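# Grasp the tool and insert its hex end into the socket

## Task

Take hold of the tool, lift it, and push its hexagonal end straight into the socket. It must stay seated after the robot lets go and the scene ends.

## Robot and tools

Robot: two arms in a physics scene. right_arm carries a five-finger right hand. left_arm carries the mirror-image left hand. Base positions in scene metres: left_arm (-0.034, +0.452, +0.041), quat_wxyz (+0.708, 0, 0, -0.706); right_arm (-0.023, -0.462, +0.036), quat_wxyz (+0.708, 0, 0, +0.706).

Scene frame: origin at the table centre, table surface at z = +0.020 m, +z up. left_arm stands on the +y side and right_arm on the -y side; these names do not match image sides. Cameras are cam_head_left, cam_head_right and cam_high, each 672x504.

Hand point: a point fixed to the palm, 0.15 m out from the wrist mounting face along the fingers and 0.05 m in front of the palm. Its +z runs along straight fingers and +y points out of the palm. For the right hand, +x runs across the palm away from the thumb; for the left hand, +x points toward the thumb. Straight fingertips reach 0.06 to 0.07 m past the point, with their centre lines 0.06 m behind it along -y. A wrist bracket on the little-finger side can collide with things.

Row layout: every row has 28 numbers, each in [-1, 1], and both arms are always included. The order is left_arm dx, dy, dz, rx, ry, rz; then the left hand's little, ring, middle, index, thumb_bend, thumb_turn, force_limit, speed; then the same 14 for right_arm and its hand.

Pose numbers are offsets, not poses. They are measured along the scene axes from the arm's Hand target as it stands when the action or move begins. 1.0 equals 0.6 m of travel or 180 degrees. rx, ry, rz form a single rotation vector, turning about the Hand target position. Within one action, every row counts from that same starting target, so sending the same offset again moves the arm further. Six zeros means no new request for that arm.

Hand numbers are absolute targets. For the four fingers and thumb_bend, +1 is straight/open and -1 is curled/closed. For thumb_turn, +1 puts the thumb beside the palm and -1 puts it in front, opposite the fingers. force_limit maps -1..+1 to roughly 0..10 N at the fingertip, or 15 N for the two thumb motors. speed rises from near zero at -1 to full speed at +0.48, where a full finger stroke takes 0.49 s. To leave a hand unchanged, resend the last eight numbers you actually sent for it. If you have sent none yet, use its hand_measured values plus hand_force_limit and hand_speed.

Grip sizes: with the thumb turned in front, the hand encloses objects about 0.035 to 0.065 m thick, or a handle down to about 0.025 m. A thumb-tip-to-index pinch can hold a light object up to about 0.08 m. For a gentle close, use speed -0.94 or lower. To squeeze harder, raise force_limit and send a target more closed than hand_measured. To loosen, send a target more open than hand_measured.

Tools:
- execute_actions(actions, cameras): actions is a list of actions. Each action holds up to 15 rows, one per 1/30 s step; a shorter action repeats its last row. An empty list returns images and full state.
- move(target, speed, blend, blocking, cameras): target is one 28-number row, or a list of up to 15 rows. Every row in the list is an offset from the same starting Hand targets. speed is the path top speed in m/s, from 0.002 to 4.3 (default 0.25); turning is capped at twice that value in rad/s. blend is a corner radius in m; 0 stops at each target. The whole move is capped at 10 s. blocking=false returns after about 0.5 s while the motion continues. Paths ignore obstacles and the other arm.
- wait(seconds 0-3600), stop(), zoom_image(camera, region [x0, y0, x1, y1] in pixels, at most 504 by 504), show_instructions(), finished_scene(scene=1).

Results: each hand point's end_effector_position (m), end_effector_quat_wxyz and velocities, all in the scene frame. Hand target is the last commanded pose after clipping. Also hand_measured, hand_stopped_by (moving, target, force, stalled, fault), hand_load_n (positive when something pushes a finger open), joint positions and torques, and motor temperatures. A move adds a "move:" line with done, off_target, moving, held, fault or blocked, plus limits=paced or limits=held. Printed positions may be a few cm off; check after each move and correct any tilt.

Control quirks: each step clips commanded orientation to within 32 degrees of the measured one. An arm often stops short of its target. An execute_actions call with zero offsets asks for the target again; otherwise, send the missing distance. A blocked arm stops pressing hard. To end a push, command back past the hand point. A dropped grip shows only as hand_load_n falling toward 0.

Limits and faults: contact-torque limits in N m are waist 18, shoulder 22.3, elbow 22.2, wrist pitch 5.86, wrist yaw 5.84, wrist roll 5.48. Exceeding one stops that arm for 10 s, and held weight counts toward it. A MOTOR HOT warning appears at 50 °C; at 95 °C the arm is stopped. Excessive joint speed triggers an OVER-SPEED fault. Joint ranges in rad: waist ±3.054, shoulder 0 to 3.142, elbow 0 to 2.356, wrist pitch ±1.571, wrist yaw ±1.571, wrist roll ±3.142.

Avoid: letting anything leave the table, which fails the task; dropping parts, even briefly; releasing a moving part; fast or hard impacts with fixed or heavy things; strong force on fingers; any contact between the two arms or hands. Loose objects may occasionally be nudged by the scene itself.

Each tool is called after "Call:" as name([rows], argument=value, ...), one row to a line, values as JSON.

Reference images:

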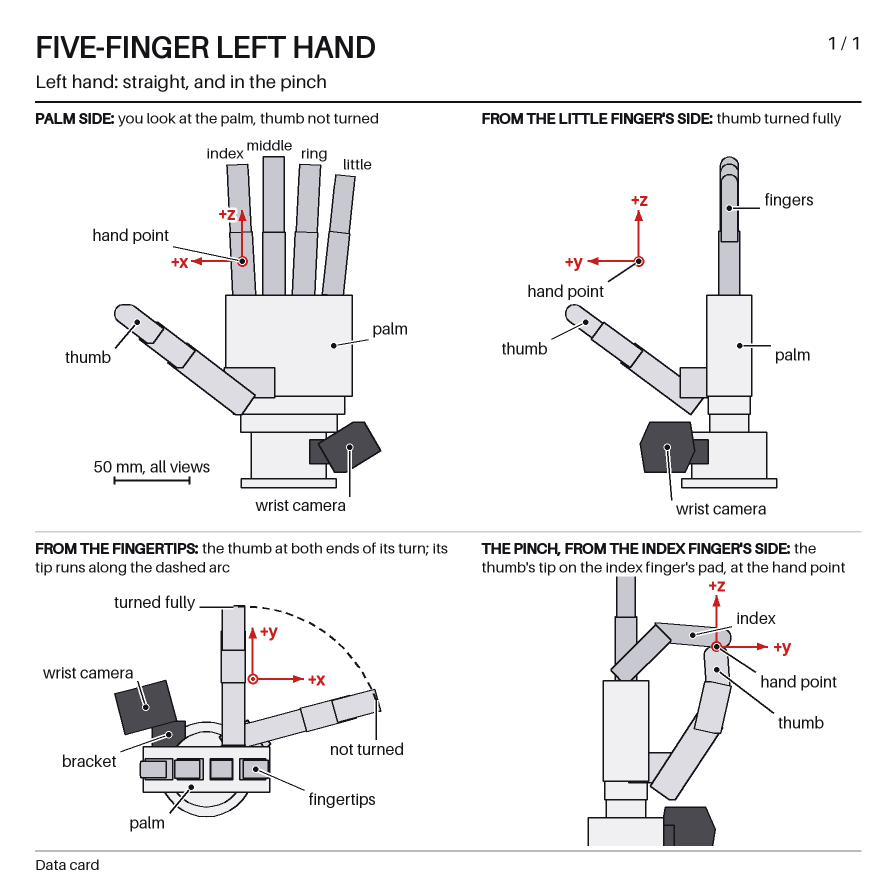

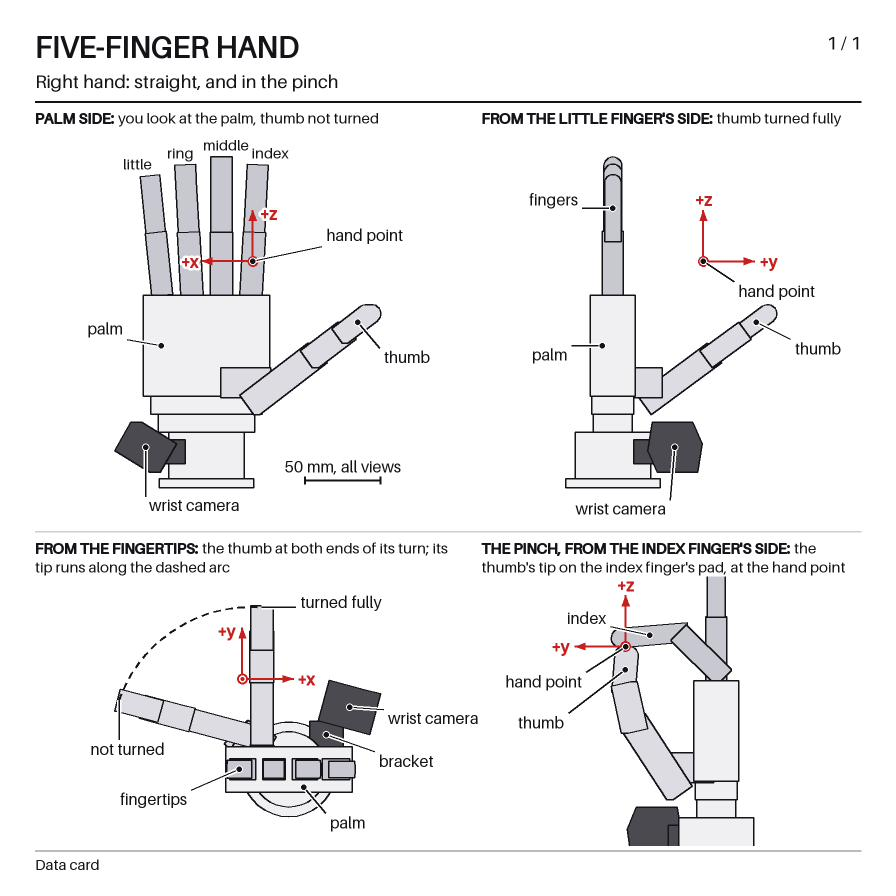

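## Session

Call:
execute_actions(actions=[])

Scene clock: 0.00 s.
left_arm: end_effector_position=(-0.0702, +0.0789, +0.3012) hand_measured=(+1.000, +1.000, +1.000, +1.000, +1.000, +1.000) hand_load_n=(+0.0, +0.0, +0.0, +0.0, +0.0, +0.0) hand_stopped_by=(target, target, target, target, target, target) hand_force_limit=0.00 hand_speed=-0.80 end_effector_quat_wxyz=(+0.474, +0.588, -0.627, +0.192) | right_arm: end_effector_position=(-0.2276, -0.2757, +0.1686) hand_measured=(+1.000, +1.000, +1.000, +1.000, +1.000, +1.000) hand_load_n=(+0.0, +0.0, +0.0, +0.0, +0.0, +0.0) hand_stopped_by=(target, target, target, target, target, target) hand_force_limit=0.00 hand_speed=-0.80 end_effector_quat_wxyz=(-0.333, +0.786, +0.395, -0.341)
Joint positions: left_arm=[0.614 1.108 1.077 -0.799 0.868 -1.246] | right_arm=[0.013 1.077 1.004 -1.051 -0.921 -0.697]
Joint velocities: within noise
Joint torques (N m): no reading
Motor temperatures (°C): left_arm=[22 21 22 22 20 21] | right_arm=[20 21 21 21 25 22]
Heat: left arm: hottest waist 22 °C (+0.0 °C/min); right arm: hottest wrist yaw 25 °C (+0.0 °C/min).
Hand target: left_arm -0.0702, +0.0789, +0.3012; +0.474, +0.588, -0.627, +0.192 | right_arm -0.2276, -0.2757, +0.1686; -0.333, +0.786, +0.395, -0.341

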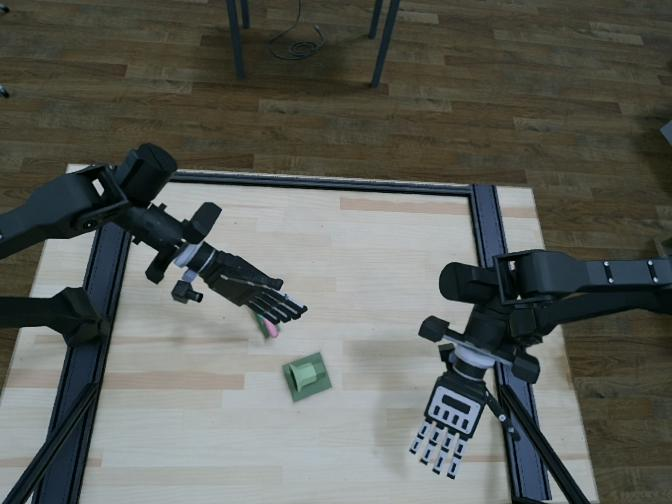

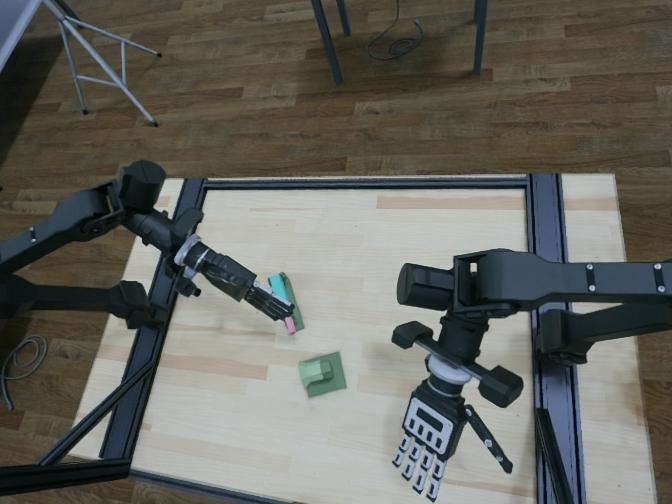

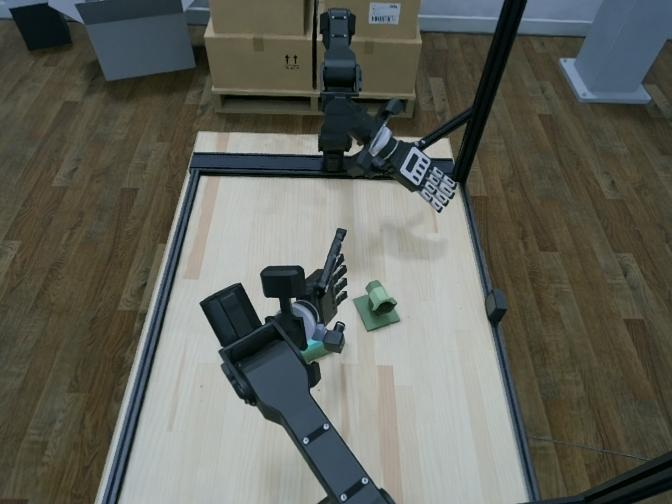

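Call:
zoom_image(camera="cam_head_right", region=[220, 240, 380, 420])

Call:
zoom_image(camera="cam_head_left", region=[200, 250, 360, 420])

Call:
zoom_image(camera="cam_high", region=[260, 230, 440, 400])

Scaled by 2.800 from the camera's image (finer frame: 960x720).

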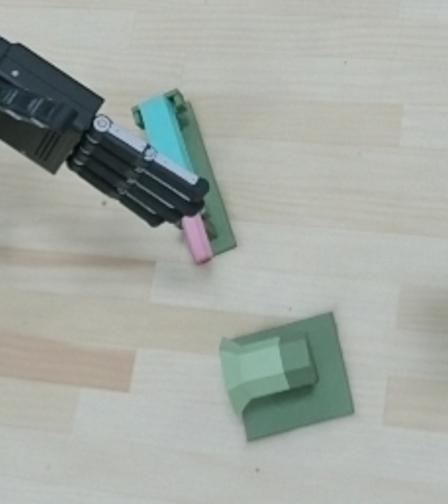

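Scaled by 2.965 from the camera's image (finer frame: 960x720).

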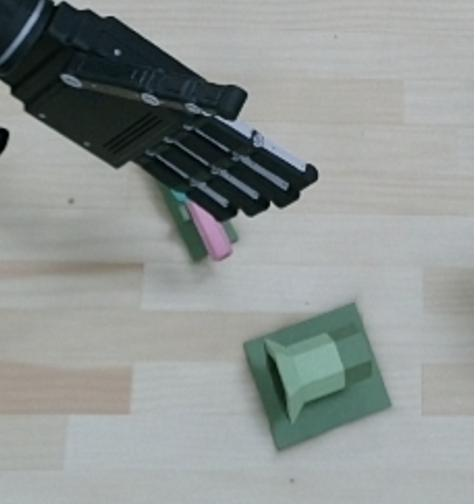

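Scaled by 2.800 from the camera's image (finer frame: 960x720).

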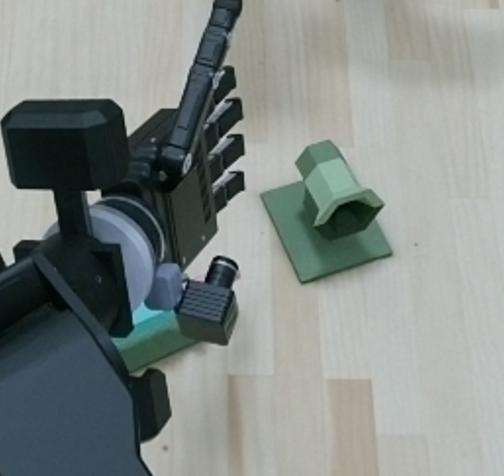

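Call:
move(target=[0.3, 0.15, 0.05, 0, 0, 0, 1, 1, 1, 1, 1, 1, 0, -0.8, 0, 0, 0, 0, 0, 0, 1, 1, 1, 1, 1, 1, 0, -0.8], cameras=["all"])

Scene clock: 2.10 s.
left_arm: end_effector_position=(+0.1108, +0.1674, +0.3280) hand_measured=(+1.000, +1.000, +1.000, +1.000, +1.000, +1.000) hand_load_n=(+0.0, +0.0, +0.0, +0.0, +0.0, +0.0) hand_stopped_by=(target, target, target, target, target, target) hand_force_limit=0.00 hand_speed=-0.80 end_effector_quat_wxyz=(+0.443, +0.628, -0.567, +0.297) | right_arm: end_effector_position=(-0.2276, -0.2757, +0.1686) hand_measured=(+1.000, +1.000, +1.000, +1.000, +1.000, +1.000) hand_load_n=(+0.0, +0.0, +0.0, +0.0, +0.0, +0.0) hand_stopped_by=(target, target, target, target, target, target) hand_force_limit=0.00 hand_speed=-0.80 end_effector_quat_wxyz=(-0.333, +0.786, +0.395, -0.341)
Joint positions: left_arm=[1.414 1.452 1.465 -1.561 1.126 -0.27] | right_arm=[0.013 1.077 1.004 -1.051 -0.921 -0.697]
Joint torques (N m): left_arm=[-0.1 -6.21 7.65 0.24 1.89 0.09] | right_arm=[0.15 -4.21 7.73 1.14 -1.18 -0.01]
Heat: left arm: hottest waist 22 °C (+0.0 °C/min); right arm: hottest wrist yaw 25 °C (+0.0 °C/min).
Hand target: left_arm +0.1098, +0.1689, +0.3312; +0.474, +0.588, -0.627, +0.192 | right_arm -0.2276, -0.2757, +0.1686; -0.333, +0.786, +0.395, -0.341
Off the commanded pose: left_arm 0.004 m, 15 deg | right_arm 0.000 m, 0 deg.
joint sent to its limit (left arm) — joint 4 (wrist pitch), lower limit. The joint targets are off in orientation, not in position.
move: off_target (left_arm)

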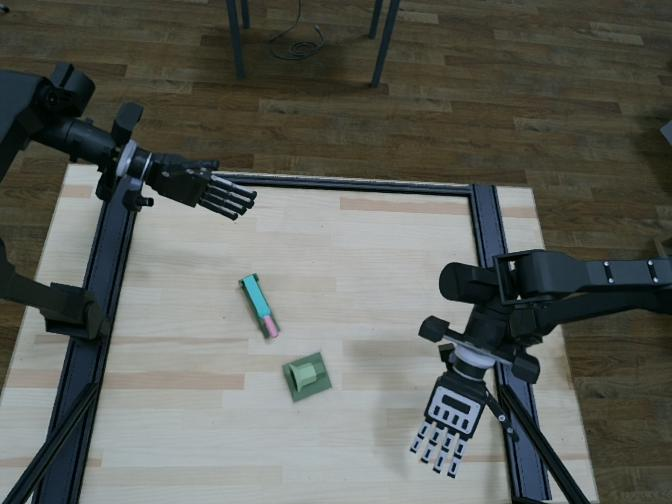

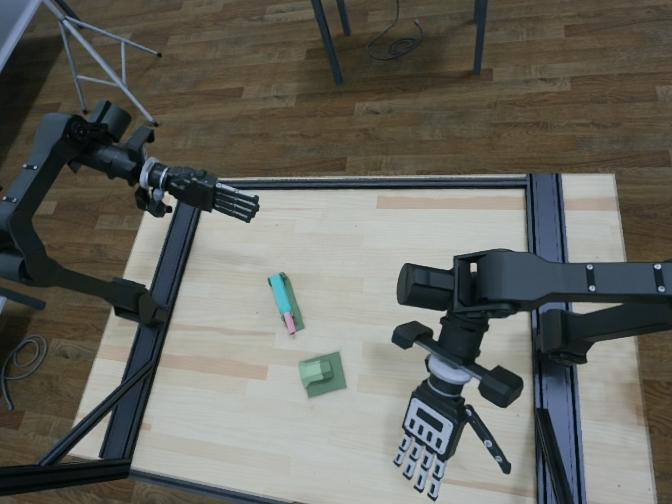

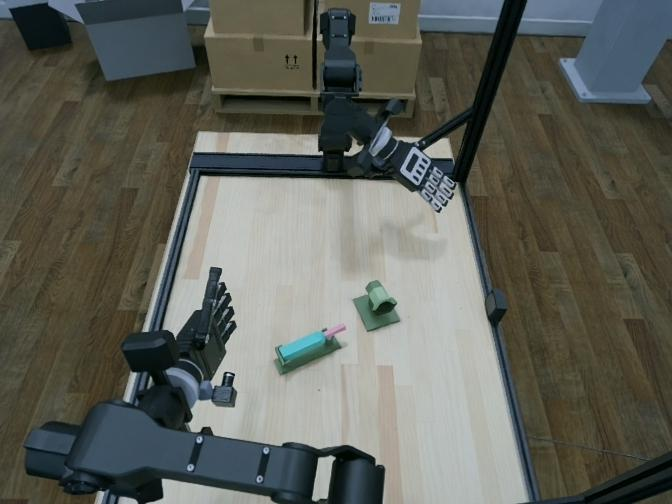

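Call:
zoom_image(camera="cam_head_right", region=[240, 250, 360, 410])

Call:
zoom_image(camera="cam_head_left", region=[220, 260, 340, 420])

Call:
zoom_image(camera="cam_high", region=[260, 270, 420, 390])

Scaled by 3.150 from the camera's image (finer frame: 960x720).

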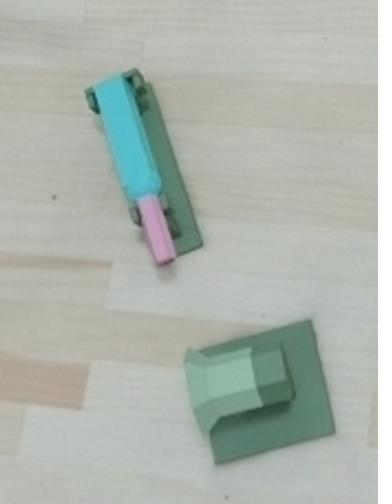

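Scaled by 3.150 from the camera's image (finer frame: 960x720).

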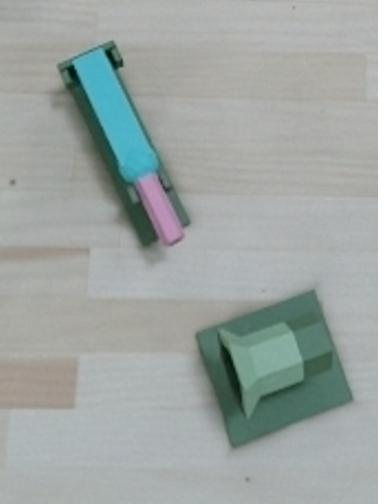

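Scaled by 3.150 from the camera's image (finer frame: 960x720).

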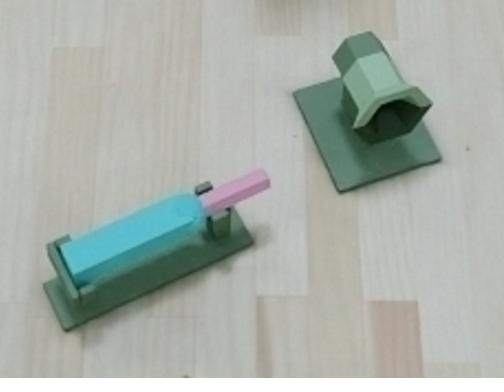

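Call:
zoom_image(camera="cam_head_right", region=[260, 262, 310, 342])

Call:
zoom_image(camera="cam_head_left", region=[230, 265, 290, 345])

Call:
zoom_image(camera="cam_high", region=[265, 315, 355, 380])

Call:
zoom_image(camera="cam_high", region=[345, 270, 410, 335])

Call:
zoom_image(camera="cam_head_left", region=[275, 345, 335, 405])

Call:
zoom_image(camera="cam_head_right", region=[290, 340, 350, 400])

Scaled by 6.300 from the camera's image (finer frame: 960x720).

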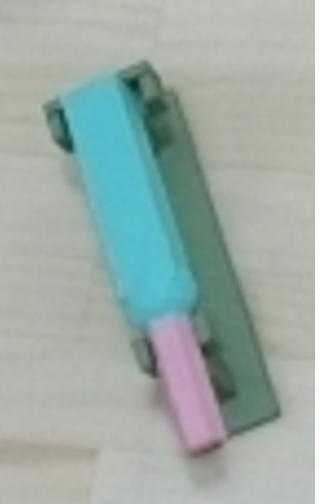

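Scaled by 6.300 from the camera's image (finer frame: 960x720).

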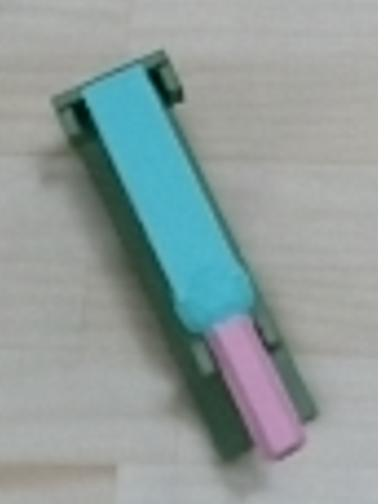

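Scaled by 5.600 from the camera's image (finer frame: 960x720).

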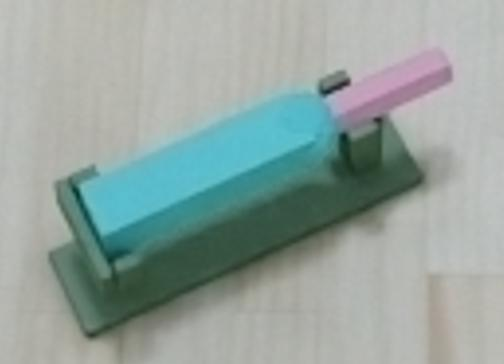

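Scaled by 7.754 from the camera's image (finer frame: 960x720).

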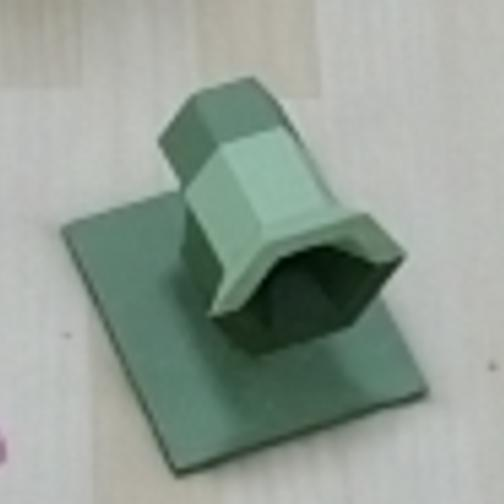

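Scaled by 8.400 from the camera's image (finer frame: 960x720).

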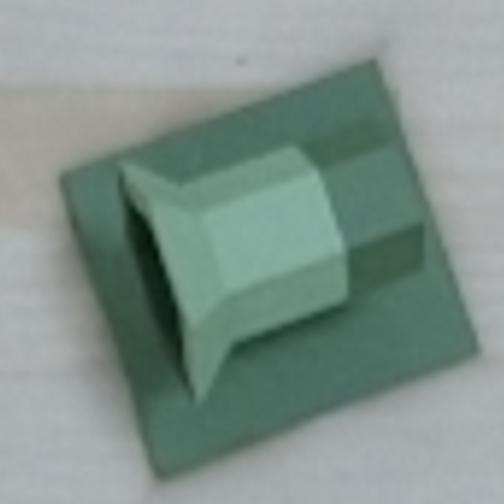

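Scaled by 8.400 from the camera's image (finer frame: 960x720).

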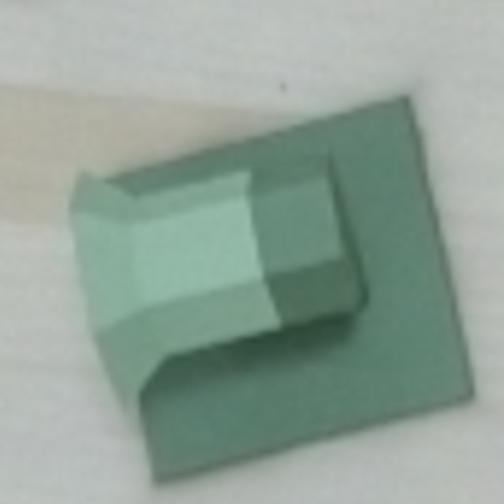

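Call:
move(target=[-0.183, -0.083, 0.0, -0.003, -0.514, -0.0997, 1, 1, 1, 1, 1, -1, 0, 0, 0, 0, 0, 0, 0, 0, 1, 1, 1, 1, 1, 1, 0, -0.8], cameras=["all"])

Scene clock: 22.97 s.
left_arm: end_effector_position=(+0.0004, +0.1202, +0.3303) hand_measured=(+1.000, +1.000, +1.000, +1.000, +1.000, -1.000) hand_load_n=(+0.0, +0.0, +0.0, +0.0, +0.0, +0.0) hand_stopped_by=(target, target, target, target, target, target) hand_force_limit=0.00 hand_speed=0.00 end_effector_quat_wxyz=(-0.099, +0.172, -0.849, +0.490) | right_arm: end_effector_position=(-0.2276, -0.2757, +0.1686) hand_measured=(+1.000, +1.000, +1.000, +1.000, +1.000, +1.000) hand_load_n=(+0.0, +0.0, +0.0, +0.0, +0.0, +0.0) hand_stopped_by=(target, target, target, target, target, target) hand_force_limit=0.00 hand_speed=-0.80 end_effector_quat_wxyz=(-0.333, +0.786, +0.395, -0.341)
Joint positions: left_arm=[-0.114 1.089 1.61 -1.105 -0.436 -0.274] | right_arm=[0.013 1.077 1.004 -1.051 -0.921 -0.697]
Joint torques (N m): left_arm=[-0.36 -2.4 8.7 2.63 -0.62 -0.06] | right_arm=[0.1 -4.17 7.88 1.13 -1.17 0.02]
Motor temperatures (°C): left_arm=[22 24 27 23 23 21] | right_arm=[20 22 25 22 26 22]
Heat: left arm: hottest elbow 27 °C (+13.1 °C/min); right arm: hottest wrist yaw 26 °C (+2.6 °C/min).
Hand target: left_arm +0.0000, +0.1191, +0.3311; +0.099, -0.173, +0.849, -0.490 | right_arm -0.2276, -0.2757, +0.1686; -0.333, +0.786, +0.395, -0.341
Off the commanded pose: left_arm 0.001 m, 0 deg | right_arm 0.000 m, 0 deg.
move: done

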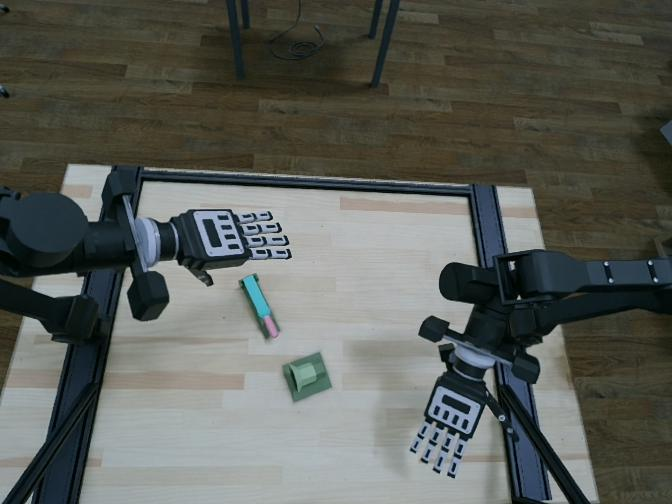

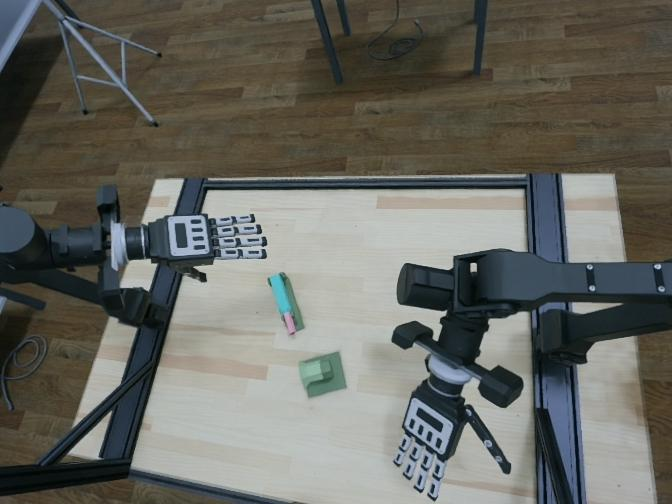

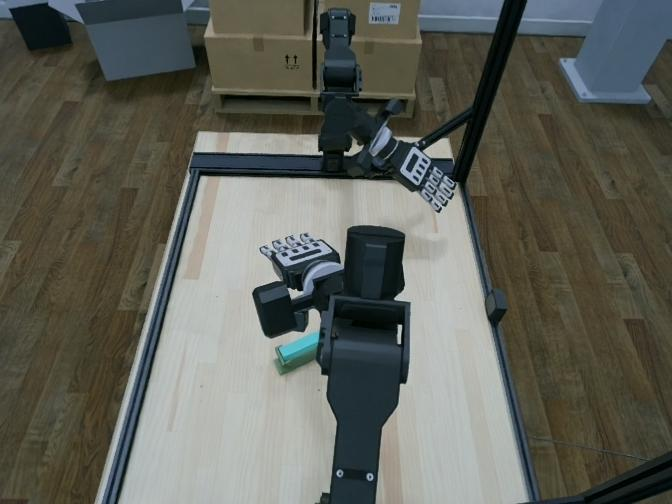

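Call:
zoom_image(camera="cam_head_left", region=[230, 200, 300, 270])

Call:
zoom_image(camera="cam_head_right", region=[205, 200, 275, 270])

Call:
zoom_image(camera="cam_high", region=[255, 225, 325, 295])

Scaled by 7.200 from the camera's image (finer frame: 960x720).

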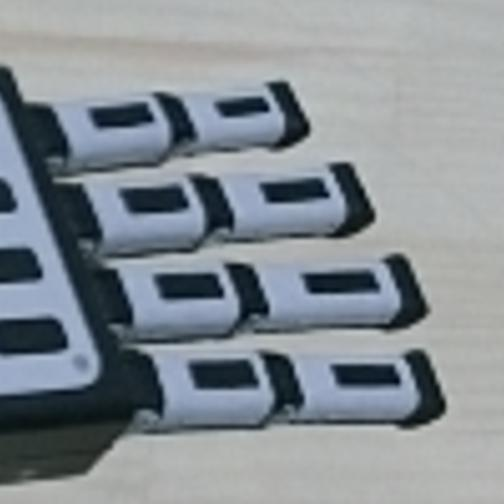

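Scaled by 7.200 from the camera's image (finer frame: 960x720).

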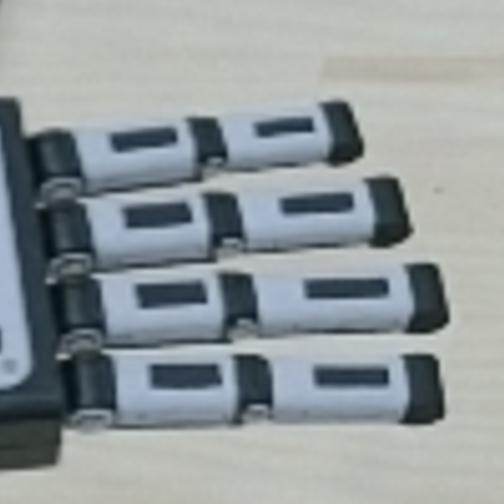

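Scaled by 7.200 from the camera's image (finer frame: 960x720).

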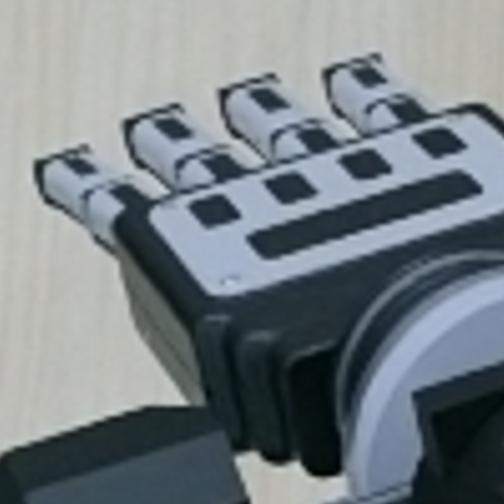

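Call:
move(target=[0, 0, -0.25, 0, 0, 0, 1, 1, 1, 1, 1, -1, 0, 0, 0, 0, 0, 0, 0, 0, 1, 1, 1, 1, 1, 1, 0, -0.8], cameras=["all"])

Call:
zoom_image(camera="cam_head_left", region=[220, 215, 290, 285])

Call:
zoom_image(camera="cam_head_right", region=[215, 215, 285, 285])

Call:
zoom_image(camera="cam_high", region=[255, 245, 325, 315])

Scene clock: 24.87 s.
left_arm: end_effector_position=(+0.0000, +0.1170, +0.1862) hand_measured=(+1.000, +1.000, +1.000, +1.000, +1.000, -1.000) hand_load_n=(+0.0, +0.0, +0.0, +0.0, +0.0, +0.0) hand_stopped_by=(target, target, target, target, target, target) hand_force_limit=0.00 hand_speed=0.00 end_effector_quat_wxyz=(-0.098, +0.175, -0.847, +0.493) | right_arm: end_effector_position=(-0.2276, -0.2757, +0.1686) hand_measured=(+1.000, +1.000, +1.000, +1.000, +1.000, +1.000) hand_load_n=(-0.5, +0.0, +0.0, +0.0, +0.0, +0.0) hand_stopped_by=(target, target, target, target, target, target) hand_force_limit=0.00 hand_speed=-0.80 end_effector_quat_wxyz=(-0.333, +0.786, +0.395, -0.341)
Joint positions: left_arm=[-0.115 0.818 0.857 -0.618 -0.438 -0.279] | right_arm=[0.013 1.077 1.004 -1.051 -0.921 -0.697]
Joint torques (N m): left_arm=[-0.25 -3.17 7.38 3.01 -0.55 0.11] | right_arm=[0.15 -4.22 7.93 1.13 -1.19 0.06]
Heat: left arm: hottest elbow 27 °C (+12.1 °C/min); right arm: hottest wrist yaw 26 °C (+2.4 °C/min).
Hand target: left_arm +0.0000, +0.1191, +0.1811; +0.099, -0.172, +0.849, -0.490 | right_arm -0.2276, -0.2757, +0.1686; -0.333, +0.786, +0.395, -0.341
Off the commanded pose: left_arm 0.006 m, 1 deg | right_arm 0.000 m, 0 deg.
move: done

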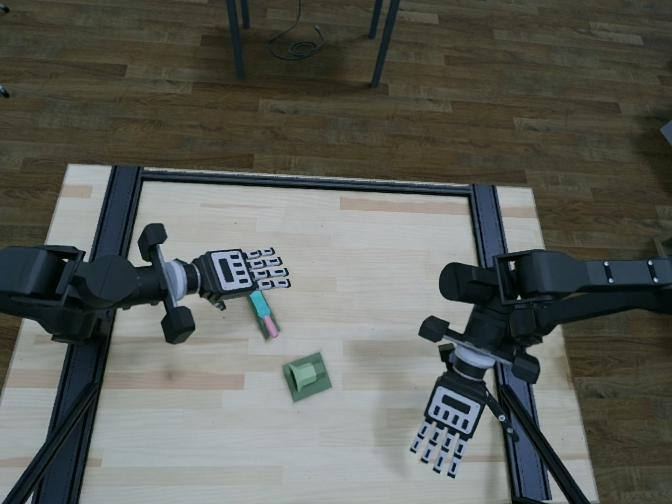

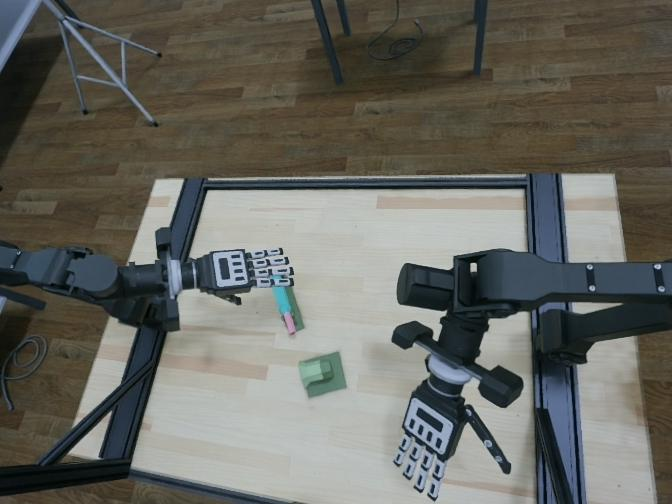

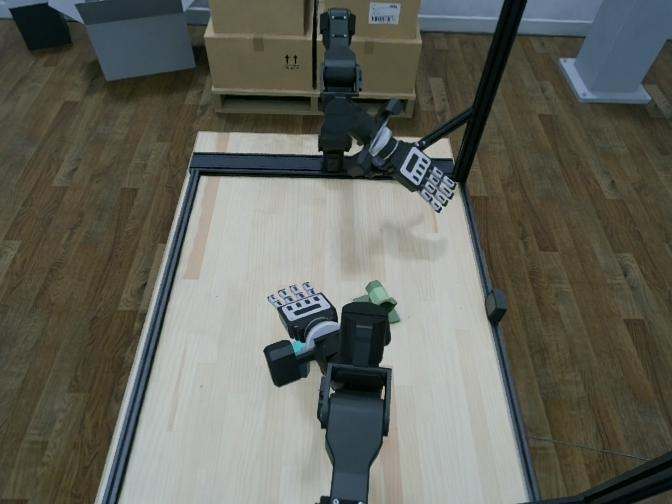

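Scaled by 7.200 from the camera's image (finer frame: 960x720).

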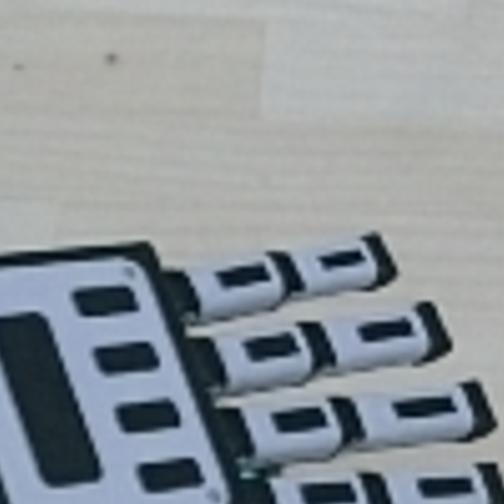

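Scaled by 7.200 from the camera's image (finer frame: 960x720).

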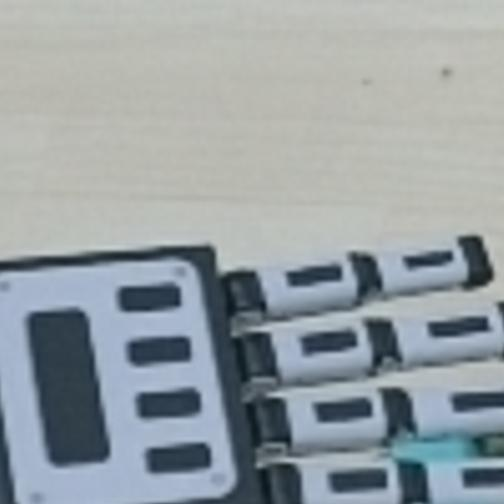

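Scaled by 7.200 from the camera's image (finer frame: 960x720).

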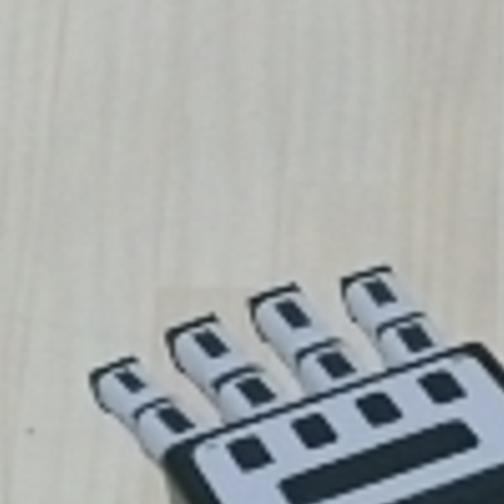

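Call:
zoom_image(camera="cam_head_left", region=[250, 240, 320, 310])

Call:
zoom_image(camera="cam_head_right", region=[250, 240, 320, 310])

Scaled by 7.200 from the camera's image (finer frame: 960x720).

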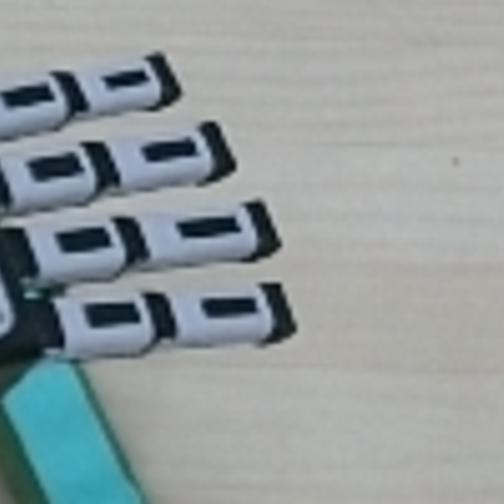

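Scaled by 7.200 from the camera's image (finer frame: 960x720).

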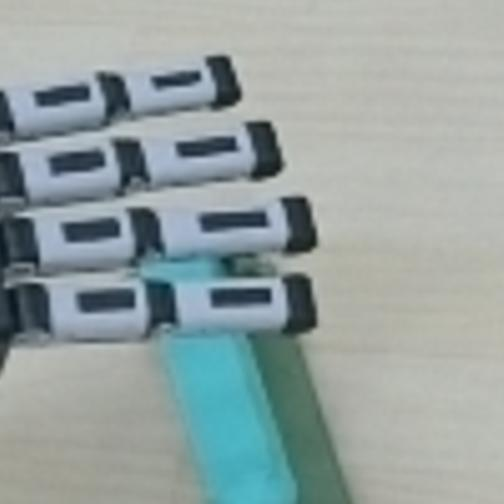

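Call:
move(target=[-0.25, 0, 0, 0, 0, 0, 1, 1, 1, 1, 1, -1, 0, 0, 0, 0, 0, 0, 0, 0, 1, 1, 1, 1, 1, 1, 0, -0.8], cameras=["all"])

Scene clock: 26.60 s.
left_arm: end_effector_position=(-0.1484, +0.1201, +0.1810) hand_measured=(+1.000, +1.000, +1.000, +1.000, +1.000, -1.000) hand_load_n=(+0.0, +0.0, +0.0, +0.0, +0.0, +0.0) hand_stopped_by=(target, target, target, target, target, target) hand_force_limit=0.00 hand_speed=0.00 end_effector_quat_wxyz=(-0.098, +0.173, -0.849, +0.490) | right_arm: end_effector_position=(-0.2276, -0.2757, +0.1686) hand_measured=(+1.000, +1.000, +1.000, +1.000, +1.000, +1.000) hand_load_n=(+0.0, +0.0, +0.0, +0.0, +0.0, +0.0) hand_stopped_by=(target, target, target, target, target, target) hand_force_limit=0.00 hand_speed=-0.80 end_effector_quat_wxyz=(-0.333, +0.786, +0.395, -0.341)
Joint positions: left_arm=[-0.881 1.231 1.121 -0.994 -0.977 -1.028] | right_arm=[0.013 1.077 1.004 -1.051 -0.921 -0.697]
Joint torques (N m): left_arm=[-0.19 -3.62 9.16 1.26 -1.59 -0.05] | right_arm=[0.15 -4.19 7.81 1.13 -1.21 0]
Heat: left arm: hottest elbow 27 °C (+11.3 °C/min); right arm: hottest elbow 26 °C (+11.3 °C/min).
Hand target: left_arm -0.1500, +0.1191, +0.1811; +0.099, -0.172, +0.849, -0.490 | right_arm -0.2276, -0.2757, +0.1686; -0.333, +0.786, +0.395, -0.341
Off the commanded pose: left_arm 0.002 m, 0 deg | right_arm 0.000 m, 0 deg.
move: done

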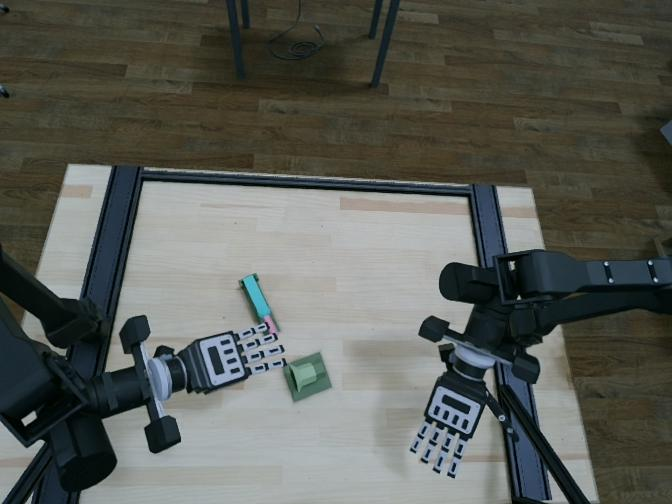

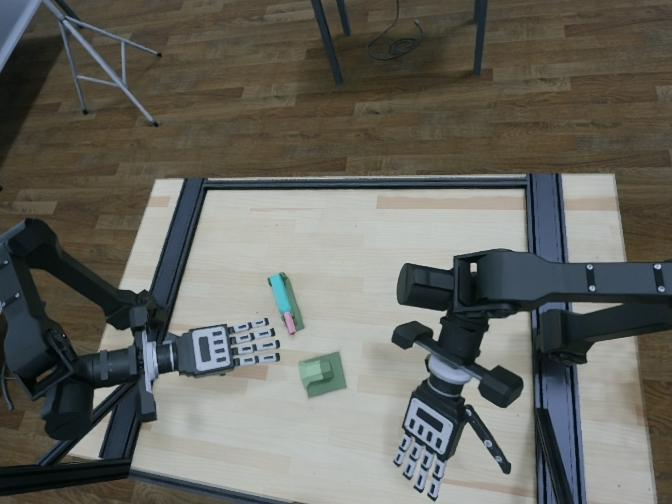

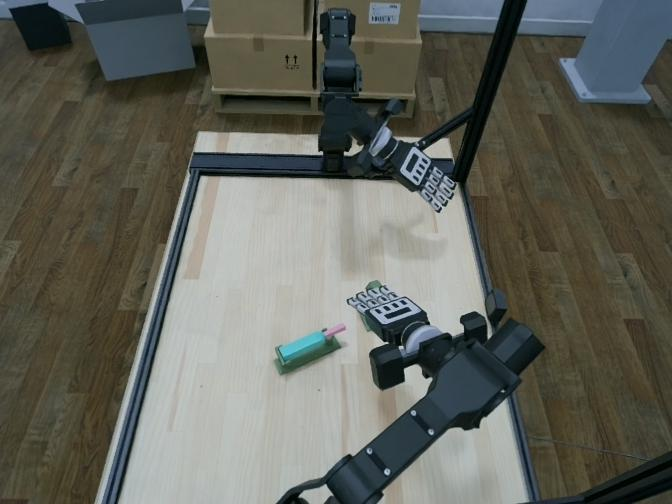

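Call:
zoom_image(camera="cam_head_left", region=[235, 310, 305, 380])

Call:
zoom_image(camera="cam_head_right", region=[225, 305, 295, 375])

Call:
zoom_image(camera="cam_high", region=[335, 270, 405, 340])

Scaled by 7.200 from the camera's image (finer frame: 960x720).

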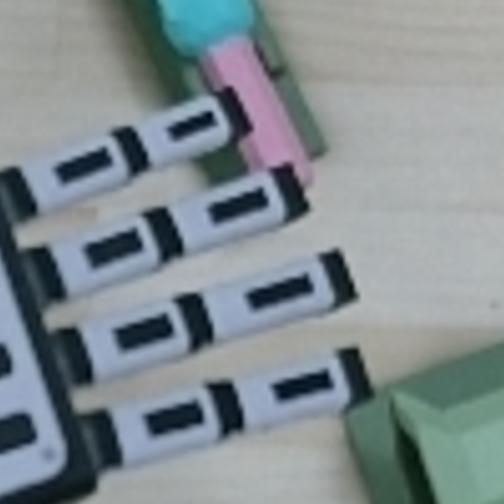

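Scaled by 7.200 from the camera's image (finer frame: 960x720).

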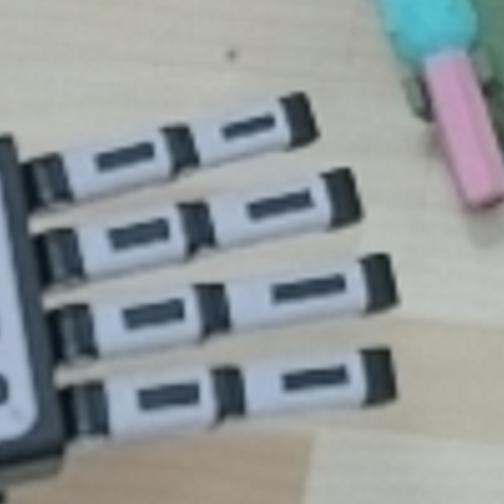

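Scaled by 7.200 from the camera's image (finer frame: 960x720).

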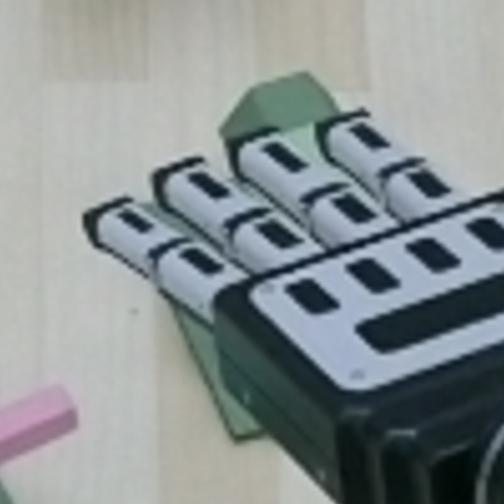

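Call:
move(target=[0, -0.2, 0, 0, 0, 0, 1, 1, 1, 1, 1, -1, 0, 0, 0, 0, 0, 0, 0, 0, 1, 1, 1, 1, 1, 1, 0, -0.8], cameras=["all"])

Scene clock: 28.07 s.
left_arm: end_effector_position=(-0.1480, +0.0012, +0.1839) hand_measured=(+1.000, +1.000, +1.000, +1.000, +1.000, -1.000) hand_load_n=(+0.0, +0.0, +0.0, +0.0, +0.0, +0.0) hand_stopped_by=(target, target, target, target, target, target) hand_force_limit=0.00 hand_speed=0.00 end_effector_quat_wxyz=(-0.098, +0.175, -0.847, +0.492) | right_arm: end_effector_position=(-0.2276, -0.2757, +0.1686) hand_measured=(+1.000, +1.000, +1.000, +1.000, +1.000, +1.000) hand_load_n=(+0.0, +0.0, +0.0, +0.0, +0.0, +0.0) hand_stopped_by=(target, target, target, target, target, target) hand_force_limit=0.00 hand_speed=-0.80 end_effector_quat_wxyz=(-0.333, +0.786, +0.395, -0.341)
Joint positions: left_arm=[-0.576 1.504 1.296 -0.584 -0.8 -0.637] | right_arm=[0.013 1.077 1.004 -1.051 -0.921 -0.697]
Joint torques (N m): left_arm=[-0.07 -6.25 9.93 2.3 -0.97 0.11] | right_arm=[0.07 -4.23 7.84 1.1 -1.2 -0.02]
Heat: left arm: hottest elbow 28 °C (+12.8 °C/min); right arm: hottest elbow 26 °C (+10.7 °C/min).
Hand target: left_arm -0.1500, -0.0010, +0.1812; +0.099, -0.173, +0.849, -0.490 | right_arm -0.2276, -0.2757, +0.1686; -0.333, +0.786, +0.395, -0.341
Off the commanded pose: left_arm 0.004 m, 0 deg | right_arm 0.000 m, 0 deg.
move: done

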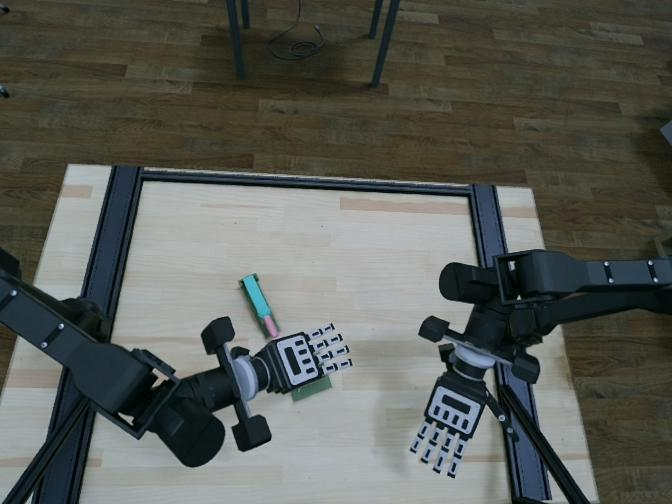

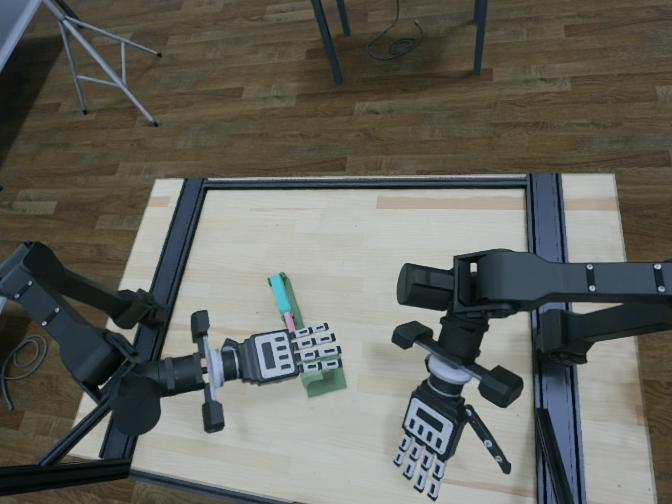

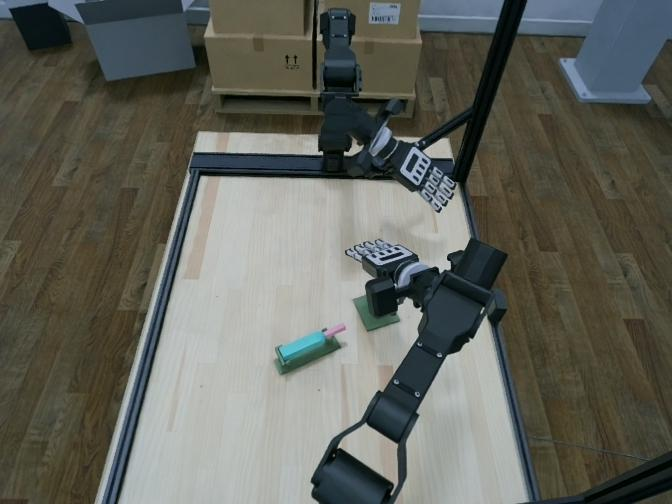

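Call:
zoom_image(camera="cam_head_left", region=[300, 310, 370, 380])

Call:
zoom_image(camera="cam_head_right", region=[285, 310, 355, 380])

Call:
zoom_image(camera="cam_high", region=[335, 225, 405, 295])

Scaled by 7.200 from the camera's image (finer frame: 960x720).

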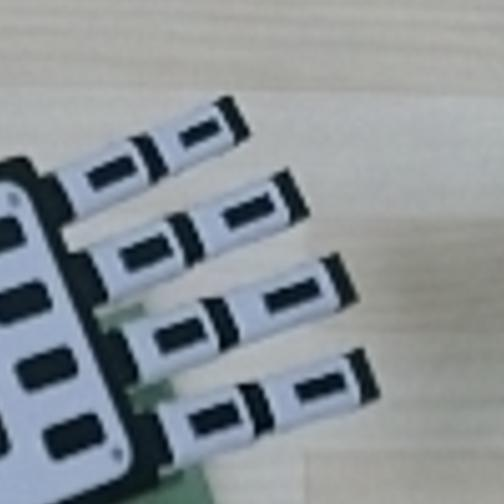

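Scaled by 7.200 from the camera's image (finer frame: 960x720).

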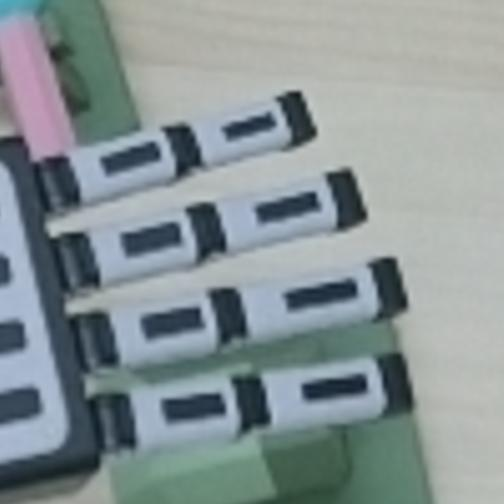

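Scaled by 7.200 from the camera's image (finer frame: 960x720).

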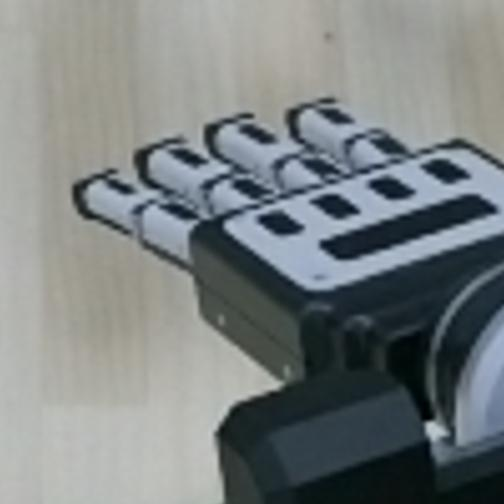

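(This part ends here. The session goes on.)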